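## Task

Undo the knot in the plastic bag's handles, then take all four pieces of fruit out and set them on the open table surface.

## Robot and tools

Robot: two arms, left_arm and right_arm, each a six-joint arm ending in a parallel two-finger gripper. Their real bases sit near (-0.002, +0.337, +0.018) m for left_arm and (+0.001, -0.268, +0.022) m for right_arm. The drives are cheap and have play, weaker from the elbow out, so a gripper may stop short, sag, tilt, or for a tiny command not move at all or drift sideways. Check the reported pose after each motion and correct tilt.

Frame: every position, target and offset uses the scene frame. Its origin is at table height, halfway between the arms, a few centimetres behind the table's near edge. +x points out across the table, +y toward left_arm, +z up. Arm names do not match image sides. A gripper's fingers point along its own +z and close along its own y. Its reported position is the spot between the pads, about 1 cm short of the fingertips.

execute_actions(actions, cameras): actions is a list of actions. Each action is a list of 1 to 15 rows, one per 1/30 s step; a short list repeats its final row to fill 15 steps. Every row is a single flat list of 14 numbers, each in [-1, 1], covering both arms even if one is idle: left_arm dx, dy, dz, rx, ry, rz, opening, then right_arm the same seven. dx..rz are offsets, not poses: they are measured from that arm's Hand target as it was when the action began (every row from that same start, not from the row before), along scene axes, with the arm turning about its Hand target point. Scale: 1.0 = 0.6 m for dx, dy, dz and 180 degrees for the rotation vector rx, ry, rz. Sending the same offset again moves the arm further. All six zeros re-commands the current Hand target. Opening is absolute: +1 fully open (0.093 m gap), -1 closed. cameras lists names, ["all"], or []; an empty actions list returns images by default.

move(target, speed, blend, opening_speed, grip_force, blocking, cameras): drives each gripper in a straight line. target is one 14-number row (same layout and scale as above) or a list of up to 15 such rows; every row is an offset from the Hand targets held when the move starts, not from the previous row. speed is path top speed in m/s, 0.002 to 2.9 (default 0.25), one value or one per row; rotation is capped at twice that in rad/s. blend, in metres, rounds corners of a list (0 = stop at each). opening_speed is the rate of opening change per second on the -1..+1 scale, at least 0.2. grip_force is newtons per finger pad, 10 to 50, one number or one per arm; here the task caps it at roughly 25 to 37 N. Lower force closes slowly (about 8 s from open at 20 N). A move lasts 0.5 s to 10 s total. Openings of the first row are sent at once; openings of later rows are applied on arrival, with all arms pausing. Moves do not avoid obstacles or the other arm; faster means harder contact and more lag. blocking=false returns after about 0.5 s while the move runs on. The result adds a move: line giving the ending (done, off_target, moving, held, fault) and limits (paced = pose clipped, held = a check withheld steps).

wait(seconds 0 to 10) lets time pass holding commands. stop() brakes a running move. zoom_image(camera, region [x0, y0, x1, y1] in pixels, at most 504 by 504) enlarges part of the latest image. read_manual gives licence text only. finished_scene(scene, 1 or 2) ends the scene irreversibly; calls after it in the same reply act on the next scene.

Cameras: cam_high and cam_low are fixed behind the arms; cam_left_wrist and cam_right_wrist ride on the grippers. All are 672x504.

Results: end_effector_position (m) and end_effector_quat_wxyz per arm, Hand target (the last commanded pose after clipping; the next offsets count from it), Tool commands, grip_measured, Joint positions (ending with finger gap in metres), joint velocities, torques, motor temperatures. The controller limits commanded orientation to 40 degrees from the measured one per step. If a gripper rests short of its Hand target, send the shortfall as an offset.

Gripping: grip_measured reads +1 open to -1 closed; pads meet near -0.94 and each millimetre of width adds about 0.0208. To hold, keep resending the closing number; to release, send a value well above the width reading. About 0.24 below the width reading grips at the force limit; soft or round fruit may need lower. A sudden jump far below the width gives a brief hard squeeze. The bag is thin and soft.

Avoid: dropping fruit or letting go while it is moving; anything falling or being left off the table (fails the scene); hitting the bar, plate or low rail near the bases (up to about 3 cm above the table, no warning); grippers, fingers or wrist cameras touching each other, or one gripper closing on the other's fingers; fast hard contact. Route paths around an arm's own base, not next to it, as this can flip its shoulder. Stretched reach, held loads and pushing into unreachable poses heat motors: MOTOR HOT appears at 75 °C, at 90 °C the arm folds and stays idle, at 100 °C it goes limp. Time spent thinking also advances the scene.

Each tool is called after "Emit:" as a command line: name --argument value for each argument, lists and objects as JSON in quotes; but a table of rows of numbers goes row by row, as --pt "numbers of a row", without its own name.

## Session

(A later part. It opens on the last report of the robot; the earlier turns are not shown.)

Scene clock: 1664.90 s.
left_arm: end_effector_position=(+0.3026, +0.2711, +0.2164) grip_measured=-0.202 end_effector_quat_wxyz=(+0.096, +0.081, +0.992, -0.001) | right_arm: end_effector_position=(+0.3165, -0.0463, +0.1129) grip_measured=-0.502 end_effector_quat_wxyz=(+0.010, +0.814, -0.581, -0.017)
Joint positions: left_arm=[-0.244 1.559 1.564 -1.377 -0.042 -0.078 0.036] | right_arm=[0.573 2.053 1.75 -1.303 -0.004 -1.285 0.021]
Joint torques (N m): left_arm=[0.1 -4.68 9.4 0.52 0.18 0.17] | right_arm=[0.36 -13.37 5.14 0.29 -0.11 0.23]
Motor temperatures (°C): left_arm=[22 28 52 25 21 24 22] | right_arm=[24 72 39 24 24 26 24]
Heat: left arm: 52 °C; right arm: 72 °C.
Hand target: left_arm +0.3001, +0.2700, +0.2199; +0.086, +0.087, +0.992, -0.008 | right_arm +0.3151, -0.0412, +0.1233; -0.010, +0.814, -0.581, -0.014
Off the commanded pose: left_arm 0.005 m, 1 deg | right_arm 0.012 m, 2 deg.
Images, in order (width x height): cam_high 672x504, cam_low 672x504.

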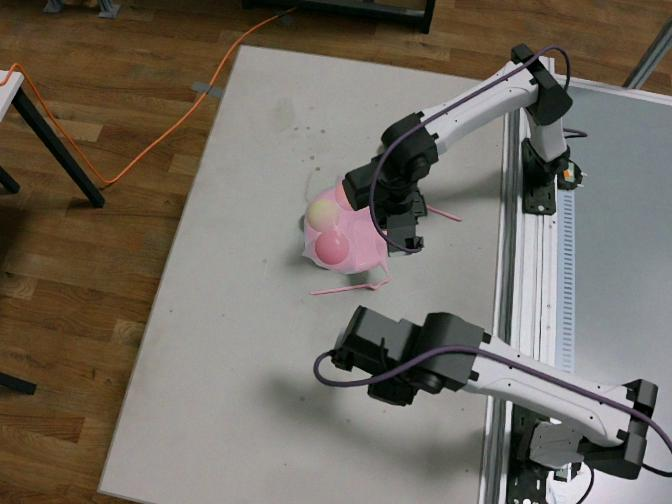

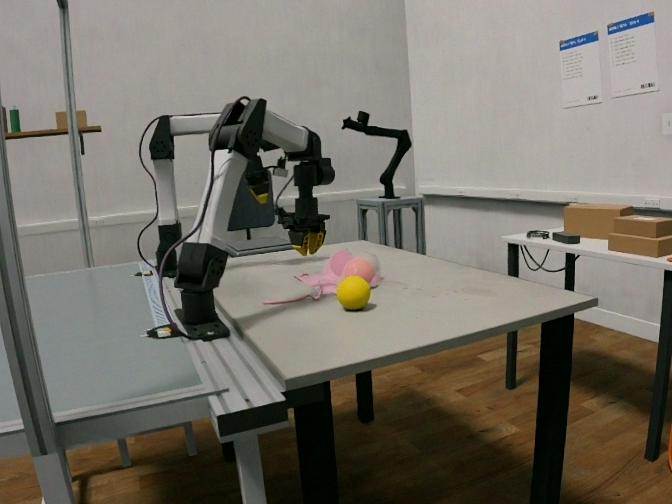

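Emit:
move --pt "0 0 0 0 0 0 -0.2 0.098 -0.035 -0.10 0 0 0 0.1" --pt "0 0 0 0 0 0 -0.2 0.098 -0.035 -0.186 0 0 0 0.1" --pt "0 0 0 0 0 0 -0.2 0.098 -0.035 -0.186 0 0 0 -1.0" --speed '[0.12, 0.06, 0.05]' --opening_speed 0.8 --cameras '["cam_high","cam_right_wrist"]'

Scene clock: 1699.63 s.
left_arm: end_effector_position=(+0.3026, +0.2711, +0.2164) grip_measured=-0.202 end_effector_quat_wxyz=(+0.096, +0.081, +0.992, -0.001) | right_arm: end_effector_position=(+0.3814, -0.0573, +0.0336) grip_measured=-0.974 end_effector_quat_wxyz=(-0.034, +0.812, -0.583, +0.000)
Joint positions: left_arm=[-0.244 1.559 1.564 -1.377 -0.042 -0.078 0.036] | right_arm=[0.46 2.216 1.687 -0.984 -0.008 -1.393 0]
Joint torques (N m): left_arm=[0.01 -4.7 9.39 0.52 0.18 0.17] | right_arm=[-0.73 -8.42 4.31 0.37 -0.11 0.05]
Motor temperatures (°C): left_arm=[22 28 52 25 21 24 22] | right_arm=[24 73 37 24 24 26 24]
Heat: left arm: 52 °C; right arm: 73 °C.
Hand target: left_arm +0.3001, +0.2700, +0.2199; +0.086, +0.087, +0.992, -0.008 | right_arm +0.3739, -0.0621, +0.0117; -0.011, +0.814, -0.581, -0.014
Off the commanded pose: left_arm 0.005 m, 1 deg | right_arm 0.024 m, 3 deg.
move: off_target (right_arm); target 3's new opening was sent with right_arm's hand 0.022 m and 1 deg from that target
Images, in order (width x height): cam_high 672x504, cam_right_wrist 672x504.

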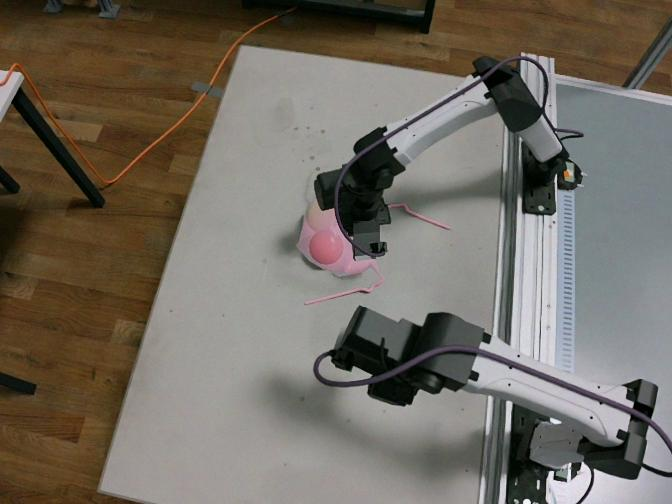

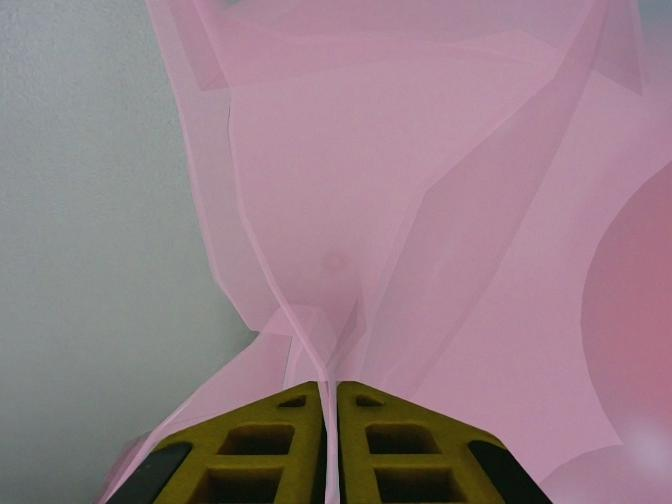

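Emit:
move --target '[0,0,0,0,0,0,-0.2, 0.035,0.0,0.15,0,0,0,-1.0]' --speed 0.08 --cameras '["cam_high","cam_low","cam_right_wrist"]'

Scene clock: 1707.37 s.
left_arm: end_effector_position=(+0.3026, +0.2711, +0.2164) grip_measured=-0.202 end_effector_quat_wxyz=(+0.096, +0.081, +0.992, -0.001) | right_arm: end_effector_position=(+0.3930, -0.0618, +0.1042) grip_measured=-0.974 end_effector_quat_wxyz=(-0.016, +0.812, -0.583, -0.009)
Joint positions: left_arm=[-0.244 1.559 1.564 -1.377 -0.042 -0.078 0.036] | right_arm=[0.442 2.251 2.032 -1.333 -0.008 -1.411 0]
Joint torques (N m): left_arm=[0.12 -4.74 9.36 0.51 0.18 0.17] | right_arm=[-0.81 -10.03 8.53 0.11 -0.09 0]
Motor temperatures (°C): left_arm=[22 28 52 25 21 24 22] | right_arm=[24 71 37 24 24 26 24]
Heat: left arm: 52 °C; right arm: 71 °C.
Hand target: left_arm +0.3001, +0.2700, +0.2199; +0.086, +0.087, +0.992, -0.008 | right_arm +0.3949, -0.0621, +0.1016; -0.010, +0.814, -0.581, -0.014
Off the commanded pose: left_arm 0.005 m, 1 deg | right_arm 0.003 m, 1 deg.
move: done
Images, in order (width x height): cam_high 672x504, cam_low 672x504, cam_right_wrist 672x504.

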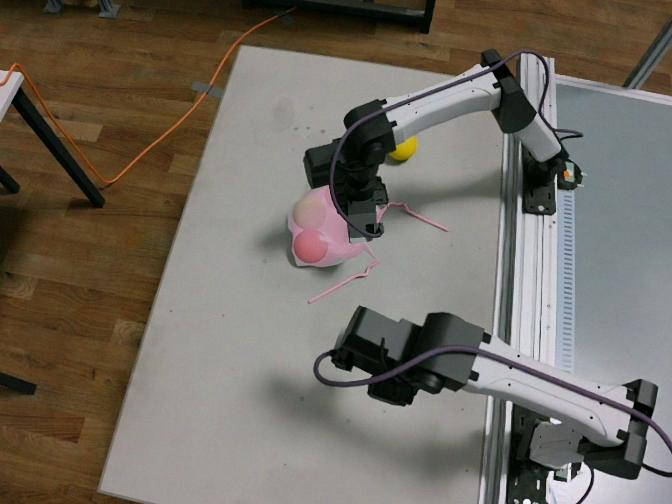

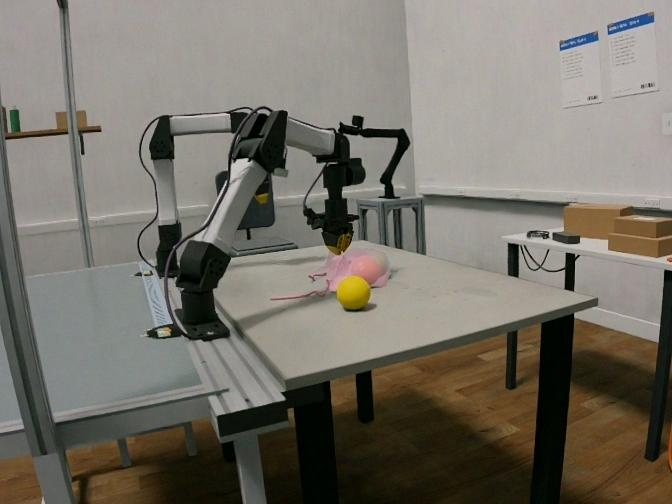

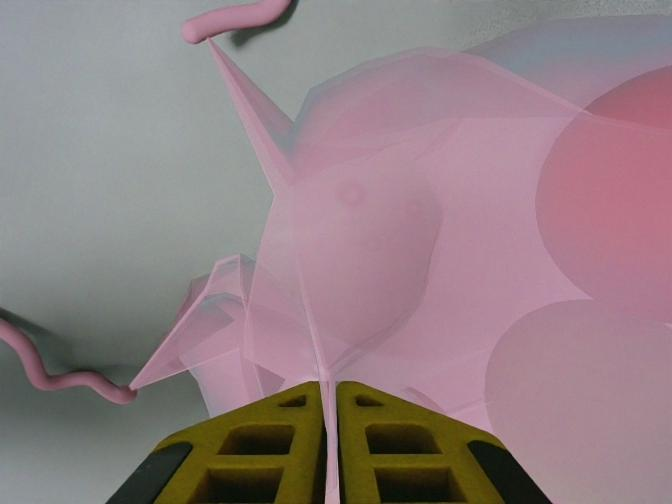

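Emit:
move --pt "0 0 0 0 0 0 -0.2 0.09 -0.01 0.04 0 0 0 -1.0" --pt "0 0 0 0 0 0 -0.2 0.20 -0.02 0.035 0 0 0 -1.0" --speed 0.1 --blend '[0.03, 0]' --cameras '["cam_high","cam_low","cam_right_wrist"]'

Scene clock: 1718.13 s.
left_arm: end_effector_position=(+0.3026, +0.2711, +0.2164) grip_measured=-0.202 end_effector_quat_wxyz=(+0.096, +0.081, +0.992, -0.001) | right_arm: end_effector_position=(+0.5051, -0.0782, +0.1261) grip_measured=-0.974 end_effector_quat_wxyz=(-0.103, +0.804, -0.583, +0.050)
Joint positions: left_arm=[-0.244 1.559 1.564 -1.377 -0.042 -0.078 0.036] | right_arm=[0.318 2.655 2.839 -1.526 -0.008 -1.527 0]
Joint torques (N m): left_arm=[0.1 -4.77 9.36 0.51 0.18 0.19] | right_arm=[-0.54 -12.07 8.39 0.85 -0.11 0.03]
Motor temperatures (°C): left_arm=[22 28 52 25 21 24 22] | right_arm=[24 71 39 24 24 26 25]
Heat: left arm: 52 °C; right arm: 71 °C.
Hand target: left_arm +0.3001, +0.2700, +0.2199; +0.086, +0.087, +0.992, -0.008 | right_arm +0.5148, -0.0741, +0.1226; -0.010, +0.814, -0.581, -0.014
Off the commanded pose: left_arm 0.005 m, 1 deg | right_arm 0.011 m, 13 deg.
elbow stopped short (right arm): the move would have taken joint 3 (elbow) straighter than the controller allows.
move: off_target (right_arm); blend cut to 0.0297 m at target 1
Images, in order (width x height): cam_high 672x504, cam_low 672x504, cam_right_wrist 672x504.

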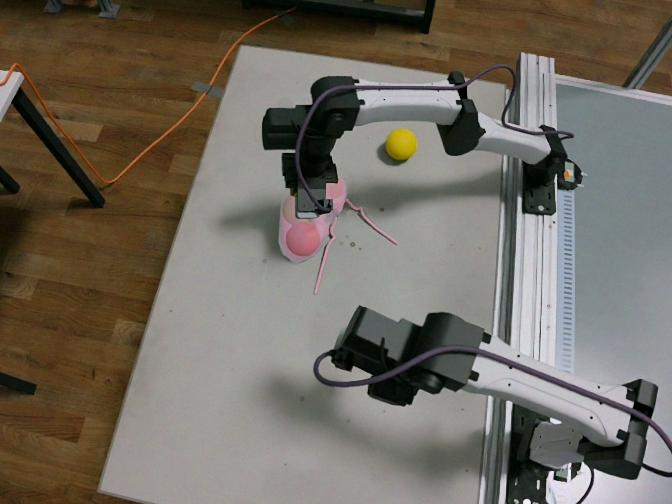

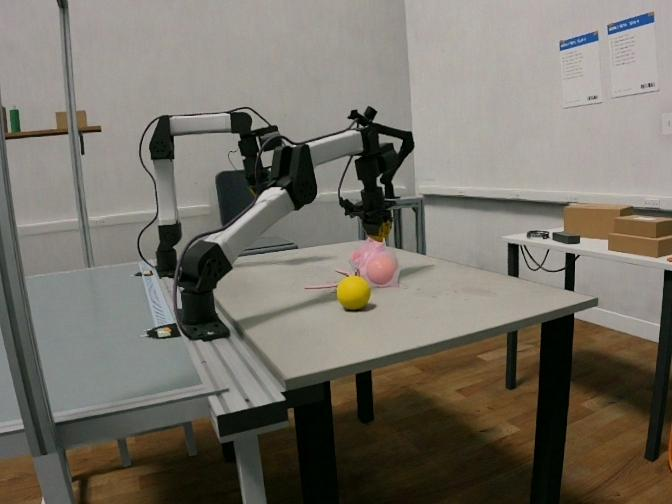

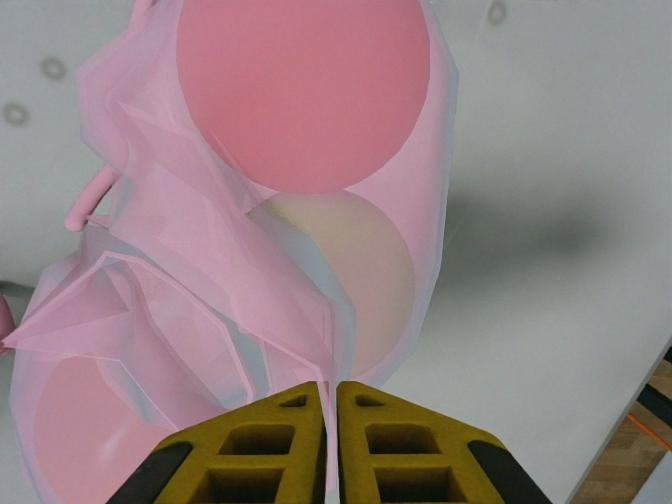

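Emit:
zoom_image --camera "cam_right_wrist" --region '[0, 100, 400, 504]'

Emit:
zoom_image --camera "cam_low" --region '[290, 210, 430, 320]'

Scaled by 1.248 from the camera's 672x504 image, which has a finer 960x720 frame.

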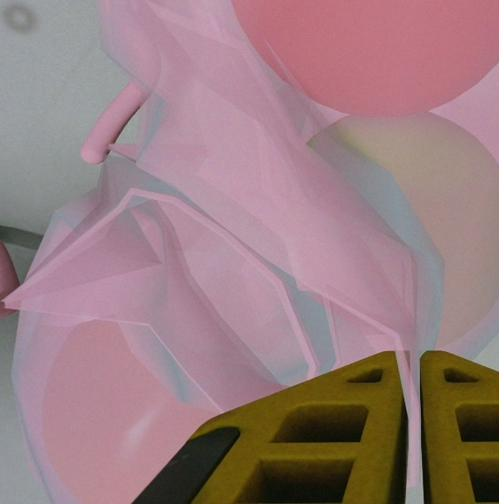

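Scaled by 3.600 from the camera's 672x504 image, which has a finer 960x720 frame.

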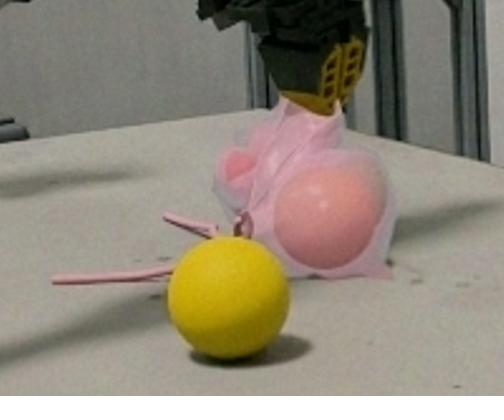

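Emit:
move --pt "0 0 0 0 0 0 -0.2 0.0 0.0 -0.03 0 0 0 -1.0" --pt "0 0 0 0 0 0 -0.2 0.0 0.0 -0.03 0 0 0 -0.4" --pt "0 0 0 0 0 0 -0.2 -0.02 0.0 0.03 0 0 0 -0.4" --pt "0 0 0 0 0 0 -0.2 -0.20 -0.02 0.10 0 0 0 -0.4" --speed '[0.08, 0.08, 0.1, 0.18]' --opening_speed 1.0 --cameras '["cam_high","cam_low","cam_right_wrist"]'

Scene clock: 1745.00 s.
left_arm: end_effector_position=(+0.3026, +0.2711, +0.2164) grip_measured=-0.202 end_effector_quat_wxyz=(+0.096, +0.081, +0.992, -0.001) | right_arm: end_effector_position=(+0.4021, -0.0872, +0.1679) grip_measured=-0.403 end_effector_quat_wxyz=(-0.028, +0.814, -0.580, -0.001)
Joint positions: left_arm=[-0.244 1.559 1.564 -1.377 -0.042 -0.078 0.036] | right_arm=[0.384 2.249 2.285 -1.56 -0.008 -1.477 0.026]
Joint torques (N m): left_arm=[0.03 -4.72 9.43 0.49 0.18 0.17] | right_arm=[0.38 -15.13 4.83 0.19 -0.08 0.23]
Motor temperatures (°C): left_arm=[22 28 52 25 21 24 22] | right_arm=[24 76 40 25 24 26 25]
Heat: left arm: 52 °C; right arm: 76 °C. Fold the right arm in close to its base, or ease its load, before you think long.
Hand target: left_arm +0.3001, +0.2700, +0.2199; +0.086, +0.087, +0.992, -0.008 | right_arm +0.3948, -0.0861, +0.1827; -0.010, +0.814, -0.581, -0.014
Off the commanded pose: left_arm 0.005 m, 1 deg | right_arm 0.016 m, 2 deg.
MOTOR HOT: joint 2 (shoulder) of the right arm reports 76 °C; the controller's stop level is 90 °C. To cool a motor, set the load down, stop pushing, or move to a pose that needs little force.
elbow stopped short (right arm): the move would have taken joint 3 (elbow) straighter than the controller allows.
joint sent to its limit (right arm) — joint 4 (wrist pitch), lower limit. The joint targets are off in orientation, not in position.
move: off_target (right_arm); target 2's new opening was sent with right_arm's hand 0.012 m and 12 deg from that target
Images, in order (width x height): cam_high 672x504, cam_low 672x504, cam_right_wrist 672x504.

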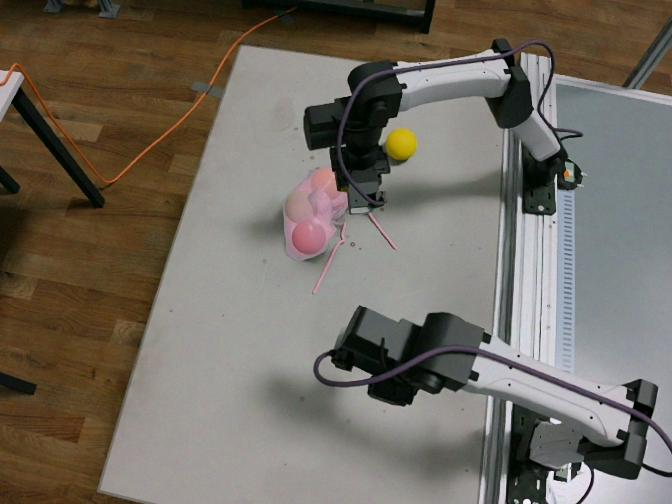

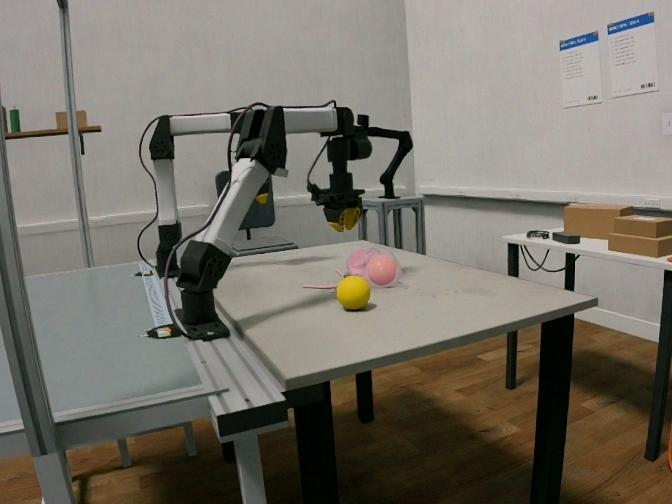

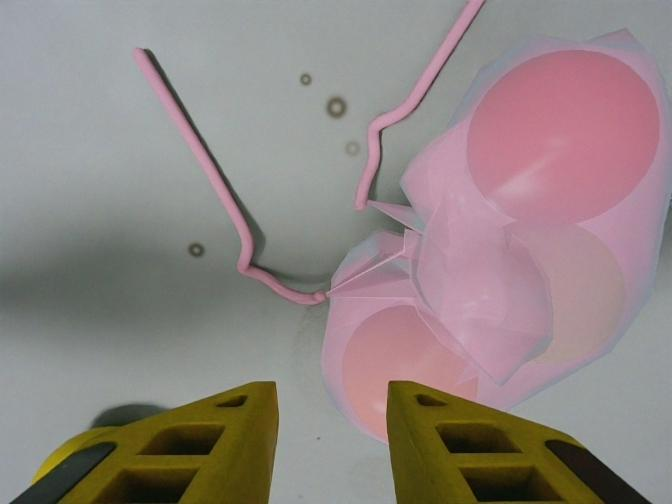

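Emit:
move --pt "0 0 0 0 0 0 -0.2 -0.18 -0.10 0.06 0 0 0 -0.4" --pt "0 0 0 0 0 0 -0.2 -0.23 -0.18 0.03 0 0 0 -0.4" --speed 0.2 --blend '[0.03, 0]' --cameras '["cam_high"]'

Scene clock: 1752.33 s.
left_arm: end_effector_position=(+0.3026, +0.2711, +0.2164) grip_measured=-0.202 end_effector_quat_wxyz=(+0.096, +0.081, +0.992, -0.001) | right_arm: end_effector_position=(+0.2576, -0.1939, +0.1983) grip_measured=-0.402 end_effector_quat_wxyz=(+0.001, +0.812, -0.584, -0.019)
Joint positions: left_arm=[-0.244 1.559 1.564 -1.377 -0.042 -0.078 0.036] | right_arm=[0.247 1.583 1.51 -1.521 -0.007 -1.603 0.026]
Joint torques (N m): left_arm=[0.05 -4.64 9.42 0.52 0.19 0.17] | right_arm=[-0.64 -7.97 4.62 0.27 -0.1 -0.01]
Motor temperatures (°C): left_arm=[22 28 52 25 21 24 22] | right_arm=[24 75 40 24 24 26 24]
Heat: left arm: 52 °C; right arm: 75 °C. Fold the right arm in close to its base, or ease its load, before you think long.
Hand target: left_arm +0.3001, +0.2700, +0.2199; +0.086, +0.087, +0.992, -0.008 | right_arm +0.2568, -0.1941, +0.2006; -0.011, +0.814, -0.581, -0.014
Off the commanded pose: left_arm 0.005 m, 1 deg | right_arm 0.002 m, 2 deg.
MOTOR HOT: still on. Joint 2 (shoulder) of the right arm reports 75 °C.
move: done; blend cut to 0.0297 m at target 1
Images, in order (width x height): cam_high 672x504.

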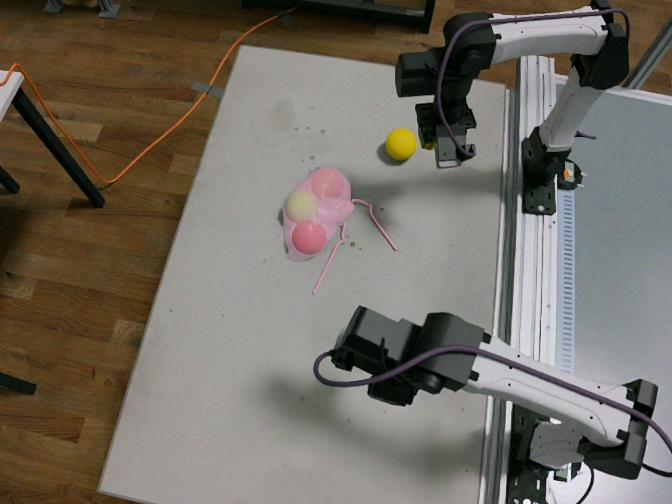

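Emit:
zoom_image --camera "cam_high" --region '[260, 150, 420, 310]'

Scaled by 3.150 from the camera's 672x504 image, which has a finer 960x720 frame.

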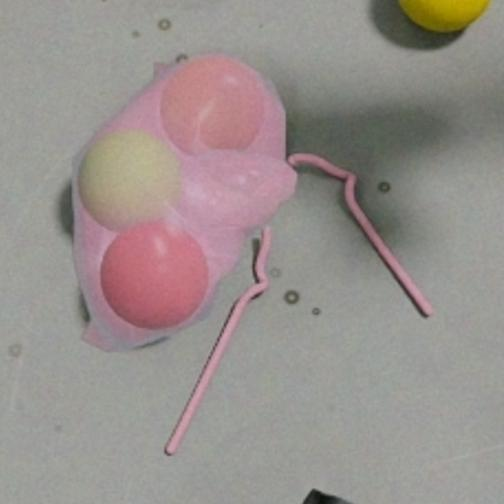

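Emit:
move --pt "0 0 0 0 0 0 -0.2 0.12 0.205 -0.10 0 0 0.117 -0.5" --speed 0.2 --cameras '["cam_right_wrist"]'

Scene clock: 1789.20 s.
left_arm: end_effector_position=(+0.3026, +0.2711, +0.2164) grip_measured=-0.202 end_effector_quat_wxyz=(+0.096, +0.081, +0.992, -0.001) | right_arm: end_effector_position=(+0.3243, -0.0784, +0.1392) grip_measured=-0.497 end_effector_quat_wxyz=(+0.001, +0.902, -0.430, -0.017)
Joint positions: left_arm=[-0.244 1.559 1.564 -1.377 -0.042 -0.078 0.036] | right_arm=[0.491 1.993 1.77 -1.371 -0.006 -1.717 0.021]
Joint torques (N m): left_arm=[0.02 -4.7 9.4 0.51 0.18 0.16] | right_arm=[0.46 -8.5 8.39 0.15 -0.11 0.01]
Motor temperatures (°C): left_arm=[22 28 53 25 21 24 22] | right_arm=[24 66 38 24 24 26 24]
Heat: left arm: 53 °C; right arm: 66 °C.
Hand target: left_arm +0.3001, +0.2700, +0.2199; +0.086, +0.087, +0.992, -0.008 | right_arm +0.3289, -0.0713, +0.1406; -0.008, +0.906, -0.422, -0.015
Off the commanded pose: left_arm 0.005 m, 1 deg | right_arm 0.009 m, 1 deg.
MOTOR HOT: cleared for the motors of the right arm.
move: done
Images, in order (width x height): cam_right_wrist 672x504.

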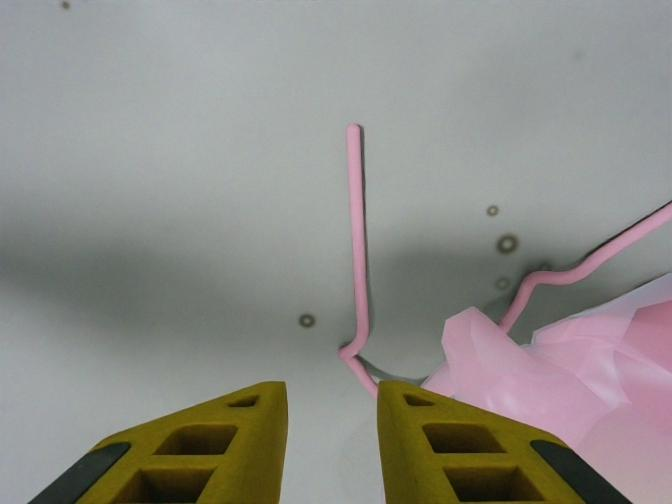

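Emit:
move --target '[0,0,0,0,0,0,-0.2, 0.008,0.0, -0.175,0,0,0,-0.4]' --speed 0.15 --cameras '["cam_right_wrist"]'

Scene clock: 1793.73 s.
left_arm: end_effector_position=(+0.3026, +0.2711, +0.2164) grip_measured=-0.202 end_effector_quat_wxyz=(+0.096, +0.081, +0.992, -0.001) | right_arm: end_effector_position=(+0.3331, -0.0708, +0.0427) grip_measured=-0.402 end_effector_quat_wxyz=(-0.008, +0.905, -0.425, -0.012)
Joint positions: left_arm=[-0.244 1.559 1.564 -1.377 -0.042 -0.078 0.036] | right_arm=[0.491 2.077 1.505 -1.001 -0.006 -1.729 0.026]
Joint torques (N m): left_arm=[-0.02 -4.72 9.44 0.53 0.16 0.18] | right_arm=[-0.87 -9.07 5.18 0.32 -0.11 0.01]
Motor temperatures (°C): left_arm=[22 28 53 25 21 24 22] | right_arm=[24 66 38 24 24 26 24]
Heat: left arm: 53 °C; right arm: 66 °C.
Hand target: left_arm +0.3001, +0.2700, +0.2199; +0.086, +0.087, +0.992, -0.008 | right_arm +0.3337, -0.0712, +0.0356; -0.008, +0.906, -0.422, -0.015
Off the commanded pose: left_arm 0.005 m, 1 deg | right_arm 0.007 m, 1 deg.
move: done
Images, in order (width x height): cam_right_wrist 672x504.

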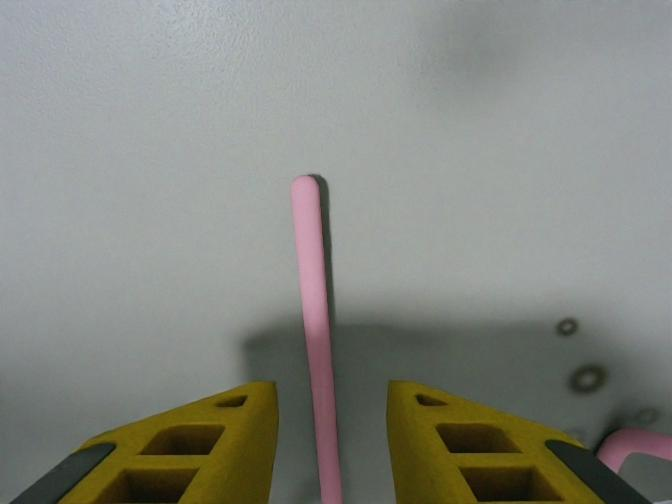

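Emit:
move --pt "0 0 0 0 0 0 -0.2 0.0 0.0 -0.048 0 0 0 -0.4" --pt "0 0 0 0 0 0 -0.2 0.0 0.0 -0.048 0 0 0 -1.0" --speed 0.04 --opening_speed 0.8 --cameras '["cam_right_wrist"]'

Scene clock: 1803.10 s.
left_arm: end_effector_position=(+0.3026, +0.2711, +0.2164) grip_measured=-0.202 end_effector_quat_wxyz=(+0.096, +0.081, +0.992, -0.001) | right_arm: end_effector_position=(+0.3311, -0.0719, +0.0272) grip_measured=-0.909 end_effector_quat_wxyz=(-0.006, +0.905, -0.424, -0.013)
Joint positions: left_arm=[-0.244 1.559 1.564 -1.377 -0.042 -0.078 0.036] | right_arm=[0.49 2.095 1.467 -0.951 -0.006 -1.731 0.002]
Joint torques (N m): left_arm=[0.13 -4.71 9.36 0.51 0.17 0.17] | right_arm=[-0.77 -7.15 3.38 0.73 -0.11 0.04]
Motor temperatures (°C): left_arm=[22 28 53 25 21 24 22] | right_arm=[24 66 38 24 24 26 24]
Heat: left arm: 53 °C; right arm: 66 °C.
Hand target: left_arm +0.3001, +0.2700, +0.2199; +0.086, +0.087, +0.992, -0.008 | right_arm +0.3337, -0.0711, +0.0069; -0.008, +0.906, -0.422, -0.015
Off the commanded pose: left_arm 0.005 m, 1 deg | right_arm 0.021 m, 0 deg.
move: off_target (right_arm); target 2's new opening was sent with right_arm's hand 0.021 m and 1 deg from that target
Images, in order (width x height): cam_right_wrist 672x504.

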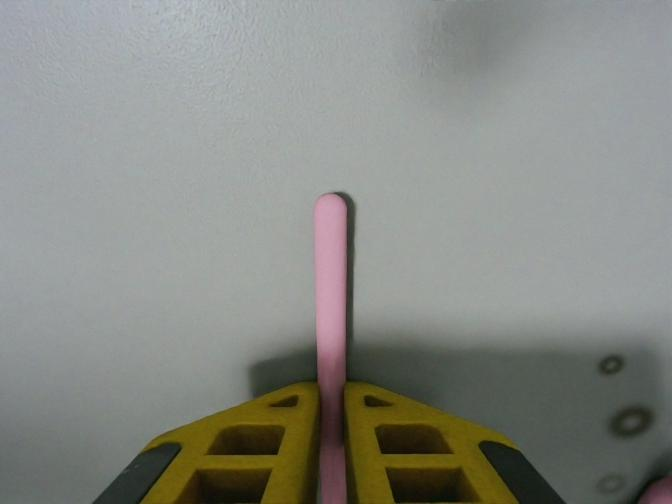

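Emit:
move --target '[0,0,0,0,0,0,-0.2, -0.26,-0.02,0.03,0,0,0,-1.0]' --speed 0.08 --cameras '["cam_high","cam_low"]'

Scene clock: 1812.37 s.
left_arm: end_effector_position=(+0.3026, +0.2711, +0.2164) grip_measured=-0.202 end_effector_quat_wxyz=(+0.096, +0.081, +0.992, -0.001) | right_arm: end_effector_position=(+0.2015, -0.0707, +0.0278) grip_measured=-0.911 end_effector_quat_wxyz=(-0.041, +0.905, -0.423, +0.011)
Joint positions: left_arm=[-0.244 1.559 1.564 -1.377 -0.042 -0.078 0.036] | right_arm=[0.743 1.673 0.888 -0.71 0.013 -1.483 0.001]
Joint torques (N m): left_arm=[0.08 -4.72 9.44 0.51 0.18 0.17] | right_arm=[0.77 -7.71 3.28 -0.24 -0.31 0.26]
Motor temperatures (°C): left_arm=[22 28 53 25 21 24 22] | right_arm=[24 65 37 25 24 26 24]
Heat: left arm: 53 °C; right arm: 65 °C.
Hand target: left_arm +0.3001, +0.2700, +0.2199; +0.086, +0.087, +0.992, -0.008 | right_arm +0.1777, -0.0831, +0.0249; -0.008, +0.906, -0.422, -0.015
Off the commanded pose: left_arm 0.005 m, 1 deg | right_arm 0.027 m, 5 deg.
move: off_target (right_arm)
Images, in order (width x height): cam_high 672x504, cam_low 672x504.

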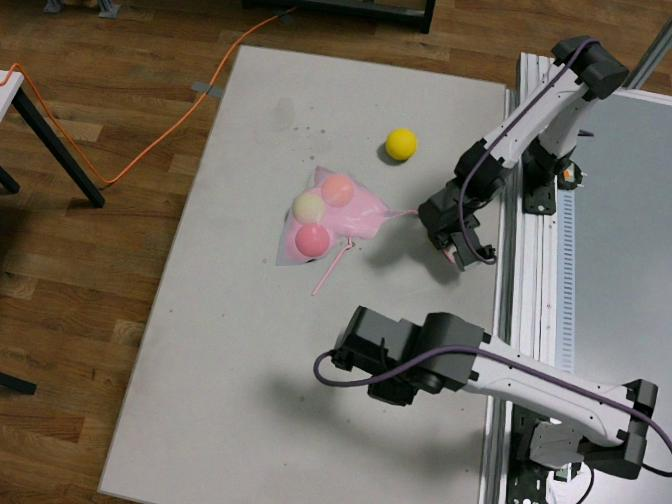

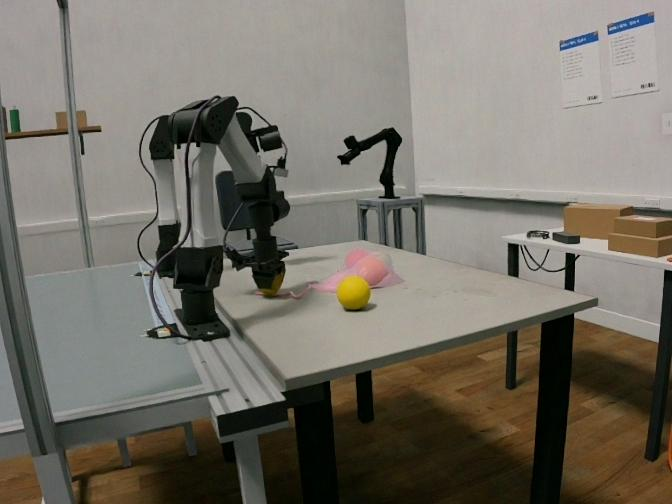

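Emit:
zoom_image --camera "cam_high" --region '[260, 150, 440, 310]'

Scaled by 2.800 from the camera's 672x504 image, which has a finer 960x720 frame.

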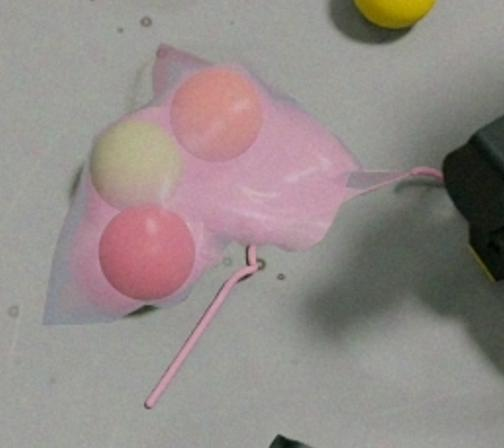

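Emit:
move --target '[0.223,-0.327,-0.16,-0.0276,0.0526,0.4214,-0.3, 0,0,0,0,0,0,-1.0]' --speed 0.2 --cameras '["cam_high","cam_left_wrist"]'

Scene clock: 1834.07 s.
left_arm: end_effector_position=(+0.4401, +0.0776, +0.1261) grip_measured=-0.298 end_effector_quat_wxyz=(+0.041, -0.541, +0.838, -0.062) | right_arm: end_effector_position=(+0.2015, -0.0707, +0.0278) grip_measured=-0.911 end_effector_quat_wxyz=(-0.041, +0.905, -0.423, +0.011)
Joint positions: left_arm=[-0.544 2.55 2.67 -1.539 -0.035 -1.689 0.031] | right_arm=[0.743 1.673 0.888 -0.71 0.013 -1.482 0.001]
Joint torques (N m): left_arm=[-0.77 -10.48 8.75 0.34 0.11 -0.12] | right_arm=[0.73 -7.58 3.37 -0.24 -0.32 0.23]
Motor temperatures (°C): left_arm=[22 29 53 25 21 24 22] | right_arm=[24 63 36 24 24 26 25]
Heat: left arm: 53 °C; right arm: 63 °C.
Hand target: left_arm +0.4338, +0.0738, +0.1241; +0.000, -0.545, +0.838, +0.000 | right_arm +0.1777, -0.0831, +0.0249; -0.008, +0.906, -0.422, -0.015
Off the commanded pose: left_arm 0.008 m, 9 deg | right_arm 0.027 m, 5 deg.
joint sent to its limit (left arm) — joint 4 (wrist pitch), lower limit. The joint targets are off in orientation, not in position.
move: off_target (left_arm, right_arm)
Images, in order (width x height): cam_high 672x504, cam_left_wrist 672x504.

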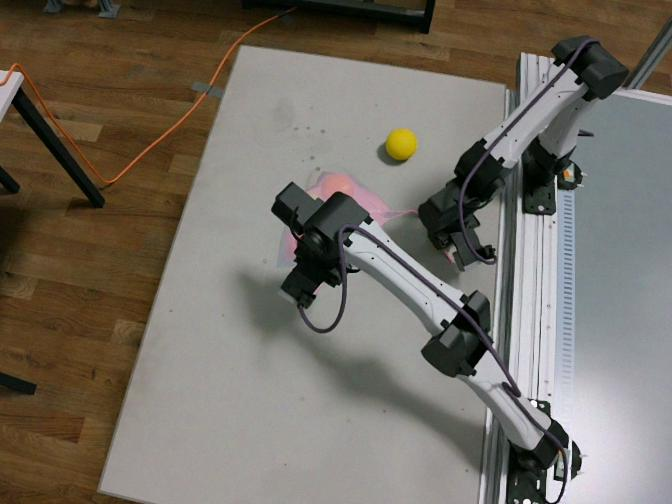

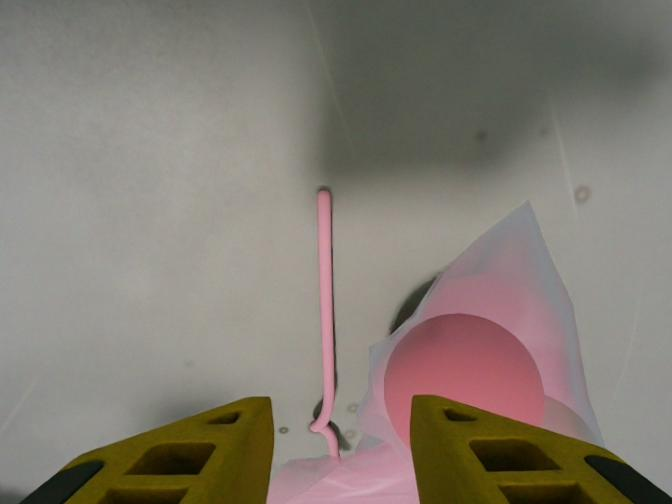

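Emit:
move --target '[-0.009,0.003,-0.14,0,0,0,-0.4, 0,0,0,0,0,0,-1.0]' --speed 0.12 --cameras '["cam_left_wrist"]'

Scene clock: 1841.50 s.
left_arm: end_effector_position=(+0.4278, +0.0829, +0.0476) grip_measured=-0.398 end_effector_quat_wxyz=(+0.005, -0.542, +0.840, +0.008) | right_arm: end_effector_position=(+0.2015, -0.0707, +0.0278) grip_measured=-0.911 end_effector_quat_wxyz=(-0.041, +0.905, -0.423, +0.011)
Joint positions: left_arm=[-0.544 2.628 2.511 -1.459 -0.032 -1.693 0.026] | right_arm=[0.743 1.673 0.888 -0.71 0.013 -1.482 0.001]
Joint torques (N m): left_arm=[-0.72 -11.12 6.34 0.55 0.09 -0.12] | right_arm=[0.88 -7.71 3.3 -0.22 -0.3 0.21]
Motor temperatures (°C): left_arm=[22 33 52 25 21 24 22] | right_arm=[24 62 36 24 24 26 25]
Heat: left arm: 52 °C; right arm: 62 °C.
Hand target: left_arm +0.4284, +0.0756, +0.0400; +0.000, -0.545, +0.838, +0.000 | right_arm +0.1777, -0.0831, +0.0249; -0.008, +0.906, -0.422, -0.015
Off the commanded pose: left_arm 0.010 m, 1 deg | right_arm 0.027 m, 5 deg.
move: off_target (right_arm)
Images, in order (width x height): cam_left_wrist 672x504.

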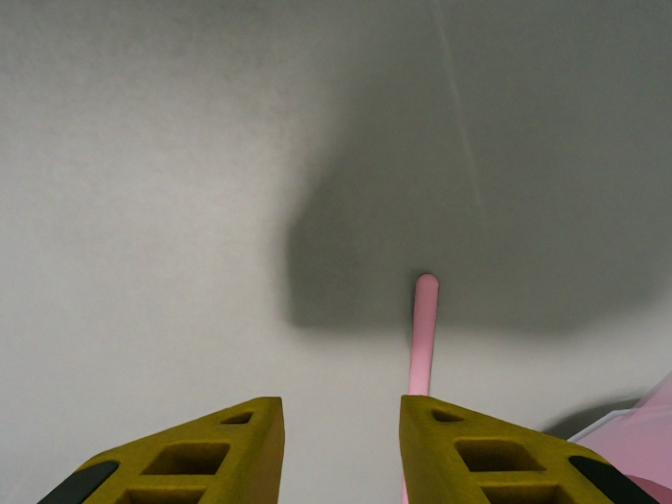

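Emit:
move --target '[0.0233,-0.0378,-0.025,0,0,0,-0.4, 0,0,0,0,0,0,-1.0]' --speed 0.08 --cameras '["cam_left_wrist"]'

Scene clock: 1846.73 s.
left_arm: end_effector_position=(+0.4500, +0.0557, +0.0298) grip_measured=-0.398 end_effector_quat_wxyz=(+0.020, -0.543, +0.839, -0.025) | right_arm: end_effector_position=(+0.2015, -0.0707, +0.0278) grip_measured=-0.911 end_effector_quat_wxyz=(-0.041, +0.905, -0.423, +0.011)
Joint positions: left_arm=[-0.565 2.833 2.842 -1.512 -0.032 -1.714 0.026] | right_arm=[0.743 1.673 0.888 -0.71 0.013 -1.482 0.001]
Joint torques (N m): left_arm=[-0.76 -11.1 8.81 0.11 0.08 -0.12] | right_arm=[0.79 -7.72 3.25 -0.22 -0.32 0.24]
Motor temperatures (°C): left_arm=[22 35 52 25 21 24 22] | right_arm=[24 62 36 24 24 26 25]
Heat: left arm: 52 °C; right arm: 62 °C.
Hand target: left_arm +0.4423, +0.0529, +0.0251; +0.000, -0.545, +0.839, +0.000 | right_arm +0.1777, -0.0831, +0.0249; -0.008, +0.906, -0.422, -0.015
Off the commanded pose: left_arm 0.009 m, 4 deg | right_arm 0.027 m, 5 deg.
elbow stopped short (left arm): the move would have taken joint 3 (elbow) straighter than the controller allows.
move: off_target (left_arm, right_arm)
Images, in order (width x height): cam_left_wrist 672x504.

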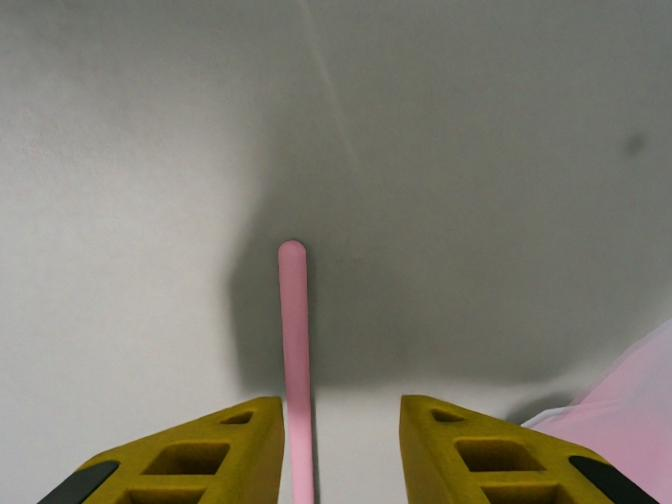

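Emit:
move --pt "-0.01 0.0 -0.028 0 0 0 -0.4 0 0 0 0 0 0 -1.0" --pt "-0.01 0.0 -0.028 0 0 0 -1.0 0 0 0 0 0 0 -1.0" --speed 0.05 --opening_speed 0.8 --cameras '["cam_left_wrist"]'

Scene clock: 1851.50 s.
left_arm: end_effector_position=(+0.4464, +0.0559, +0.0204) grip_measured=-0.988 end_effector_quat_wxyz=(+0.015, -0.544, +0.839, -0.015) | right_arm: end_effector_position=(+0.2015, -0.0707, +0.0278) grip_measured=-0.911 end_effector_quat_wxyz=(-0.041, +0.905, -0.423, +0.011)
Joint positions: left_arm=[-0.569 2.847 2.833 -1.513 -0.032 -1.721 0] | right_arm=[0.743 1.673 0.888 -0.71 0.013 -1.482 0.001]
Joint torques (N m): left_arm=[-0.95 -11.45 5.67 0.31 0.11 -0.11] | right_arm=[0.84 -7.62 3.22 -0.22 -0.3 0.21]
Motor temperatures (°C): left_arm=[22 36 52 25 21 24 22] | right_arm=[24 62 36 24 24 26 25]
Heat: left arm: 52 °C; right arm: 62 °C.
Hand target: left_arm +0.4364, +0.0529, +0.0083; +0.000, -0.545, +0.838, +0.000 | right_arm +0.1777, -0.0831, +0.0249; -0.008, +0.906, -0.422, -0.015
Off the commanded pose: left_arm 0.016 m, 3 deg | right_arm 0.027 m, 5 deg.
move: off_target (left_arm, right_arm); target 2's new opening was sent with left_arm's hand 0.016 m and 3 deg from that target
Images, in order (width x height): cam_left_wrist 672x504.

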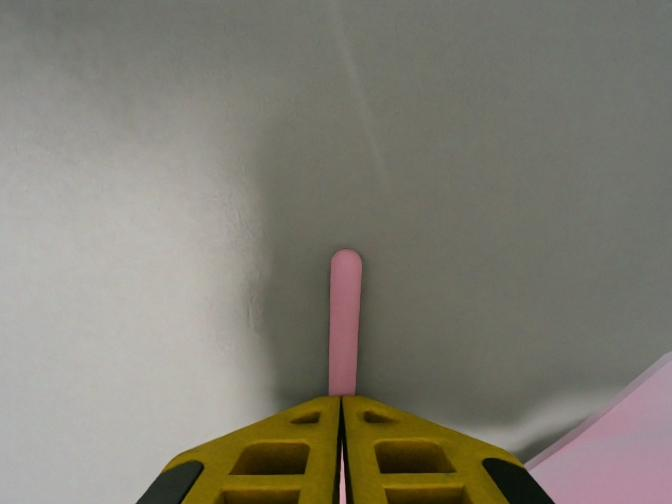

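Emit:
move --pt "0.0 0.0 0.0 0 0 0 -0.4 0 0 0 0 0 0 -1.0" --pt "0.0 0.0 -0.018 0 0 0 -0.4 0 0 0 0 0 0 -1.0" --pt "0.0 0.0 -0.018 0 0 0 -1.0 0 0 0 0 0 0 -1.0" --speed 0.04 --opening_speed 0.8 --cameras '["cam_left_wrist"]'

Scene clock: 1859.90 s.
left_arm: end_effector_position=(+0.4434, +0.0573, +0.0132) grip_measured=-0.918 end_effector_quat_wxyz=(+0.010, -0.544, +0.839, -0.007) | right_arm: end_effector_position=(+0.2015, -0.0707, +0.0278) grip_measured=-0.911 end_effector_quat_wxyz=(-0.041, +0.905, -0.423, +0.011)
Joint positions: left_arm=[-0.569 2.845 2.8 -1.501 -0.03 -1.721 0.001] | right_arm=[0.743 1.673 0.888 -0.71 0.013 -1.482 0.001]
Joint torques (N m): left_arm=[-0.91 -11.62 3.78 0.58 0.06 -0.11] | right_arm=[0.85 -7.86 3.3 -0.26 -0.32 0.25]
Motor temperatures (°C): left_arm=[22 40 51 24 21 24 22] | right_arm=[24 62 36 24 24 26 25]
Heat: left arm: 51 °C; right arm: 62 °C.
Hand target: left_arm +0.4364, +0.0529, -0.0027; +0.000, -0.545, +0.838, +0.000 | right_arm +0.1777, -0.0831, +0.0249; -0.008, +0.906, -0.422, -0.015
Off the commanded pose: left_arm 0.018 m, 1 deg | right_arm 0.027 m, 5 deg.
move: off_target (left_arm, right_arm); target 3's new opening was sent with left_arm's hand 0.018 m and 2 deg from that target
Images, in order (width x height): cam_left_wrist 672x504.

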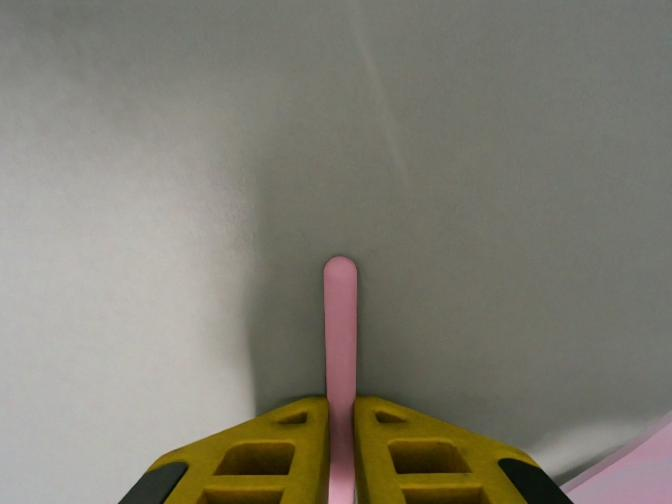

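Emit:
move --pt "-0.10 0.03 0.035 0 0 -0.08 -1.0 0 0 0 0 0 0 -1.0" --pt "-0.38 0.09 0.035 0 0 -0.2 -1.0 0 0 0 0 0 0 -1.0" --speed 0.1 --blend '[0.03, 0]' --cameras '["cam_high","cam_low"]'

Scene clock: 1869.40 s.
left_arm: end_effector_position=(+0.2078, +0.1117, +0.0146) grip_measured=-0.921 end_effector_quat_wxyz=(-0.006, -0.268, +0.963, +0.017) | right_arm: end_effector_position=(+0.2015, -0.0707, +0.0278) grip_measured=-0.911 end_effector_quat_wxyz=(-0.041, +0.905, -0.423, +0.011)
Joint positions: left_arm=[-0.831 1.874 1.107 -0.841 -0.021 -1.378 0.001] | right_arm=[0.743 1.673 0.888 -0.71 0.013 -1.482 0.001]
Joint torques (N m): left_arm=[-0.76 -8.81 4.79 0.5 -0.02 0.16] | right_arm=[0.81 -7.61 3.41 -0.23 -0.29 0.23]
Motor temperatures (°C): left_arm=[22 40 50 25 21 24 22] | right_arm=[24 61 36 24 24 26 25]
Heat: left arm: 50 °C; right arm: 61 °C.
Hand target: left_arm +0.2084, +0.1068, +0.0185; +0.000, -0.259, +0.966, +0.000 | right_arm +0.1777, -0.0831, +0.0249; -0.008, +0.906, -0.422, -0.015
Off the commanded pose: left_arm 0.006 m, 2 deg | right_arm 0.027 m, 5 deg.
move: off_target (right_arm)
Images, in order (width x height): cam_high 672x504, cam_low 672x504.

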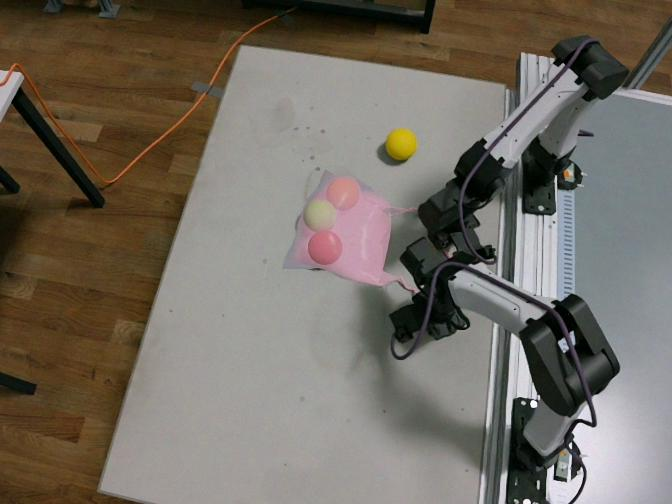

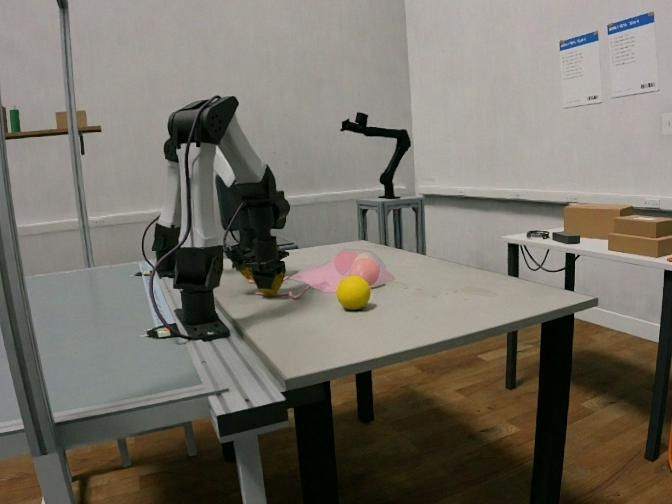

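Emit:
move --target '[-0.13,0.0,0.0,0,0,0,-1.0, -0.12,-0.01,0,0,0,0,-1.0]' --speed 0.05 --cameras '["cam_high","cam_low"]'

Scene clock: 1877.63 s.
left_arm: end_effector_position=(+0.1711, +0.1121, +0.0152) grip_measured=-0.921 end_effector_quat_wxyz=(-0.005, -0.252, +0.968, +0.017) | right_arm: end_effector_position=(+0.1588, -0.0747, +0.0278) grip_measured=-0.911 end_effector_quat_wxyz=(-0.037, +0.905, -0.424, +0.006)
Joint positions: left_arm=[-0.926 1.793 1.001 -0.817 -0.021 -1.439 0.001] | right_arm=[0.854 1.567 0.775 -0.715 0.014 -1.369 0.001]
Joint torques (N m): left_arm=[-0.24 -6.43 5.89 0.26 -0.08 0.04] | right_arm=[1.09 -6.5 3.6 -0.15 -0.35 0.27]
Motor temperatures (°C): left_arm=[22 38 49 25 21 24 22] | right_arm=[24 61 35 24 24 26 25]
Heat: left arm: 49 °C; right arm: 61 °C.
Hand target: left_arm +0.1712, +0.1118, +0.0153; -0.005, -0.252, +0.968, +0.017 (not the last commanded pose) | right_arm +0.1384, -0.0863, +0.0247; -0.008, +0.906, -0.423, -0.015 (not the last commanded pose)
Off the commanded pose: left_arm 0.041 m, 2 deg | right_arm 0.055 m, 4 deg.
move: held (left_arm; a check stopped the path), off_target (right_arm; braked when a check withheld steps of left_arm); limits=held
pose unreachable (left arm): on one or more control steps of this call, first in action 0 (counted from 0), this arm could not follow its commanded pose, so it was not sent that pose on those steps. It may still have moved: this result reports where it is.
cause: moving toward the commanded pose would bring a part of the arm too close to another arm (this arm's wrist (the part past joint 4) and the right arm's wrist (the part past joint 4), 7 mm apart when this arm was first held).
Images, in order (width x height): cam_high 672x504, cam_low 672x504.

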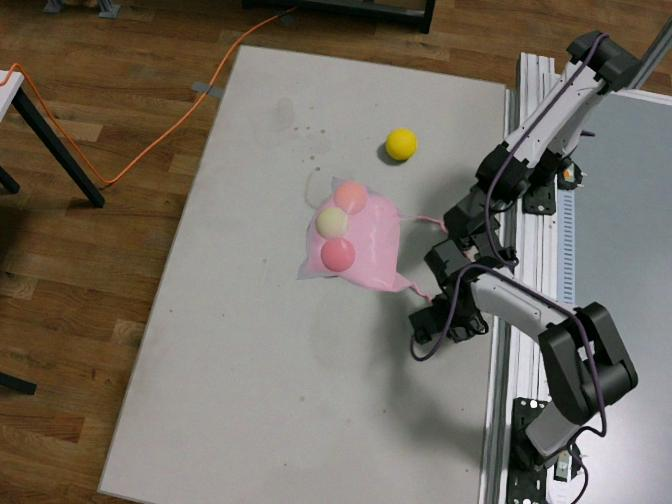

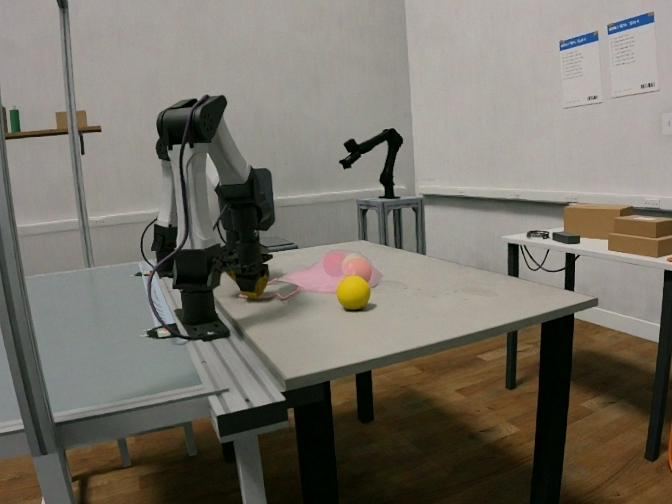

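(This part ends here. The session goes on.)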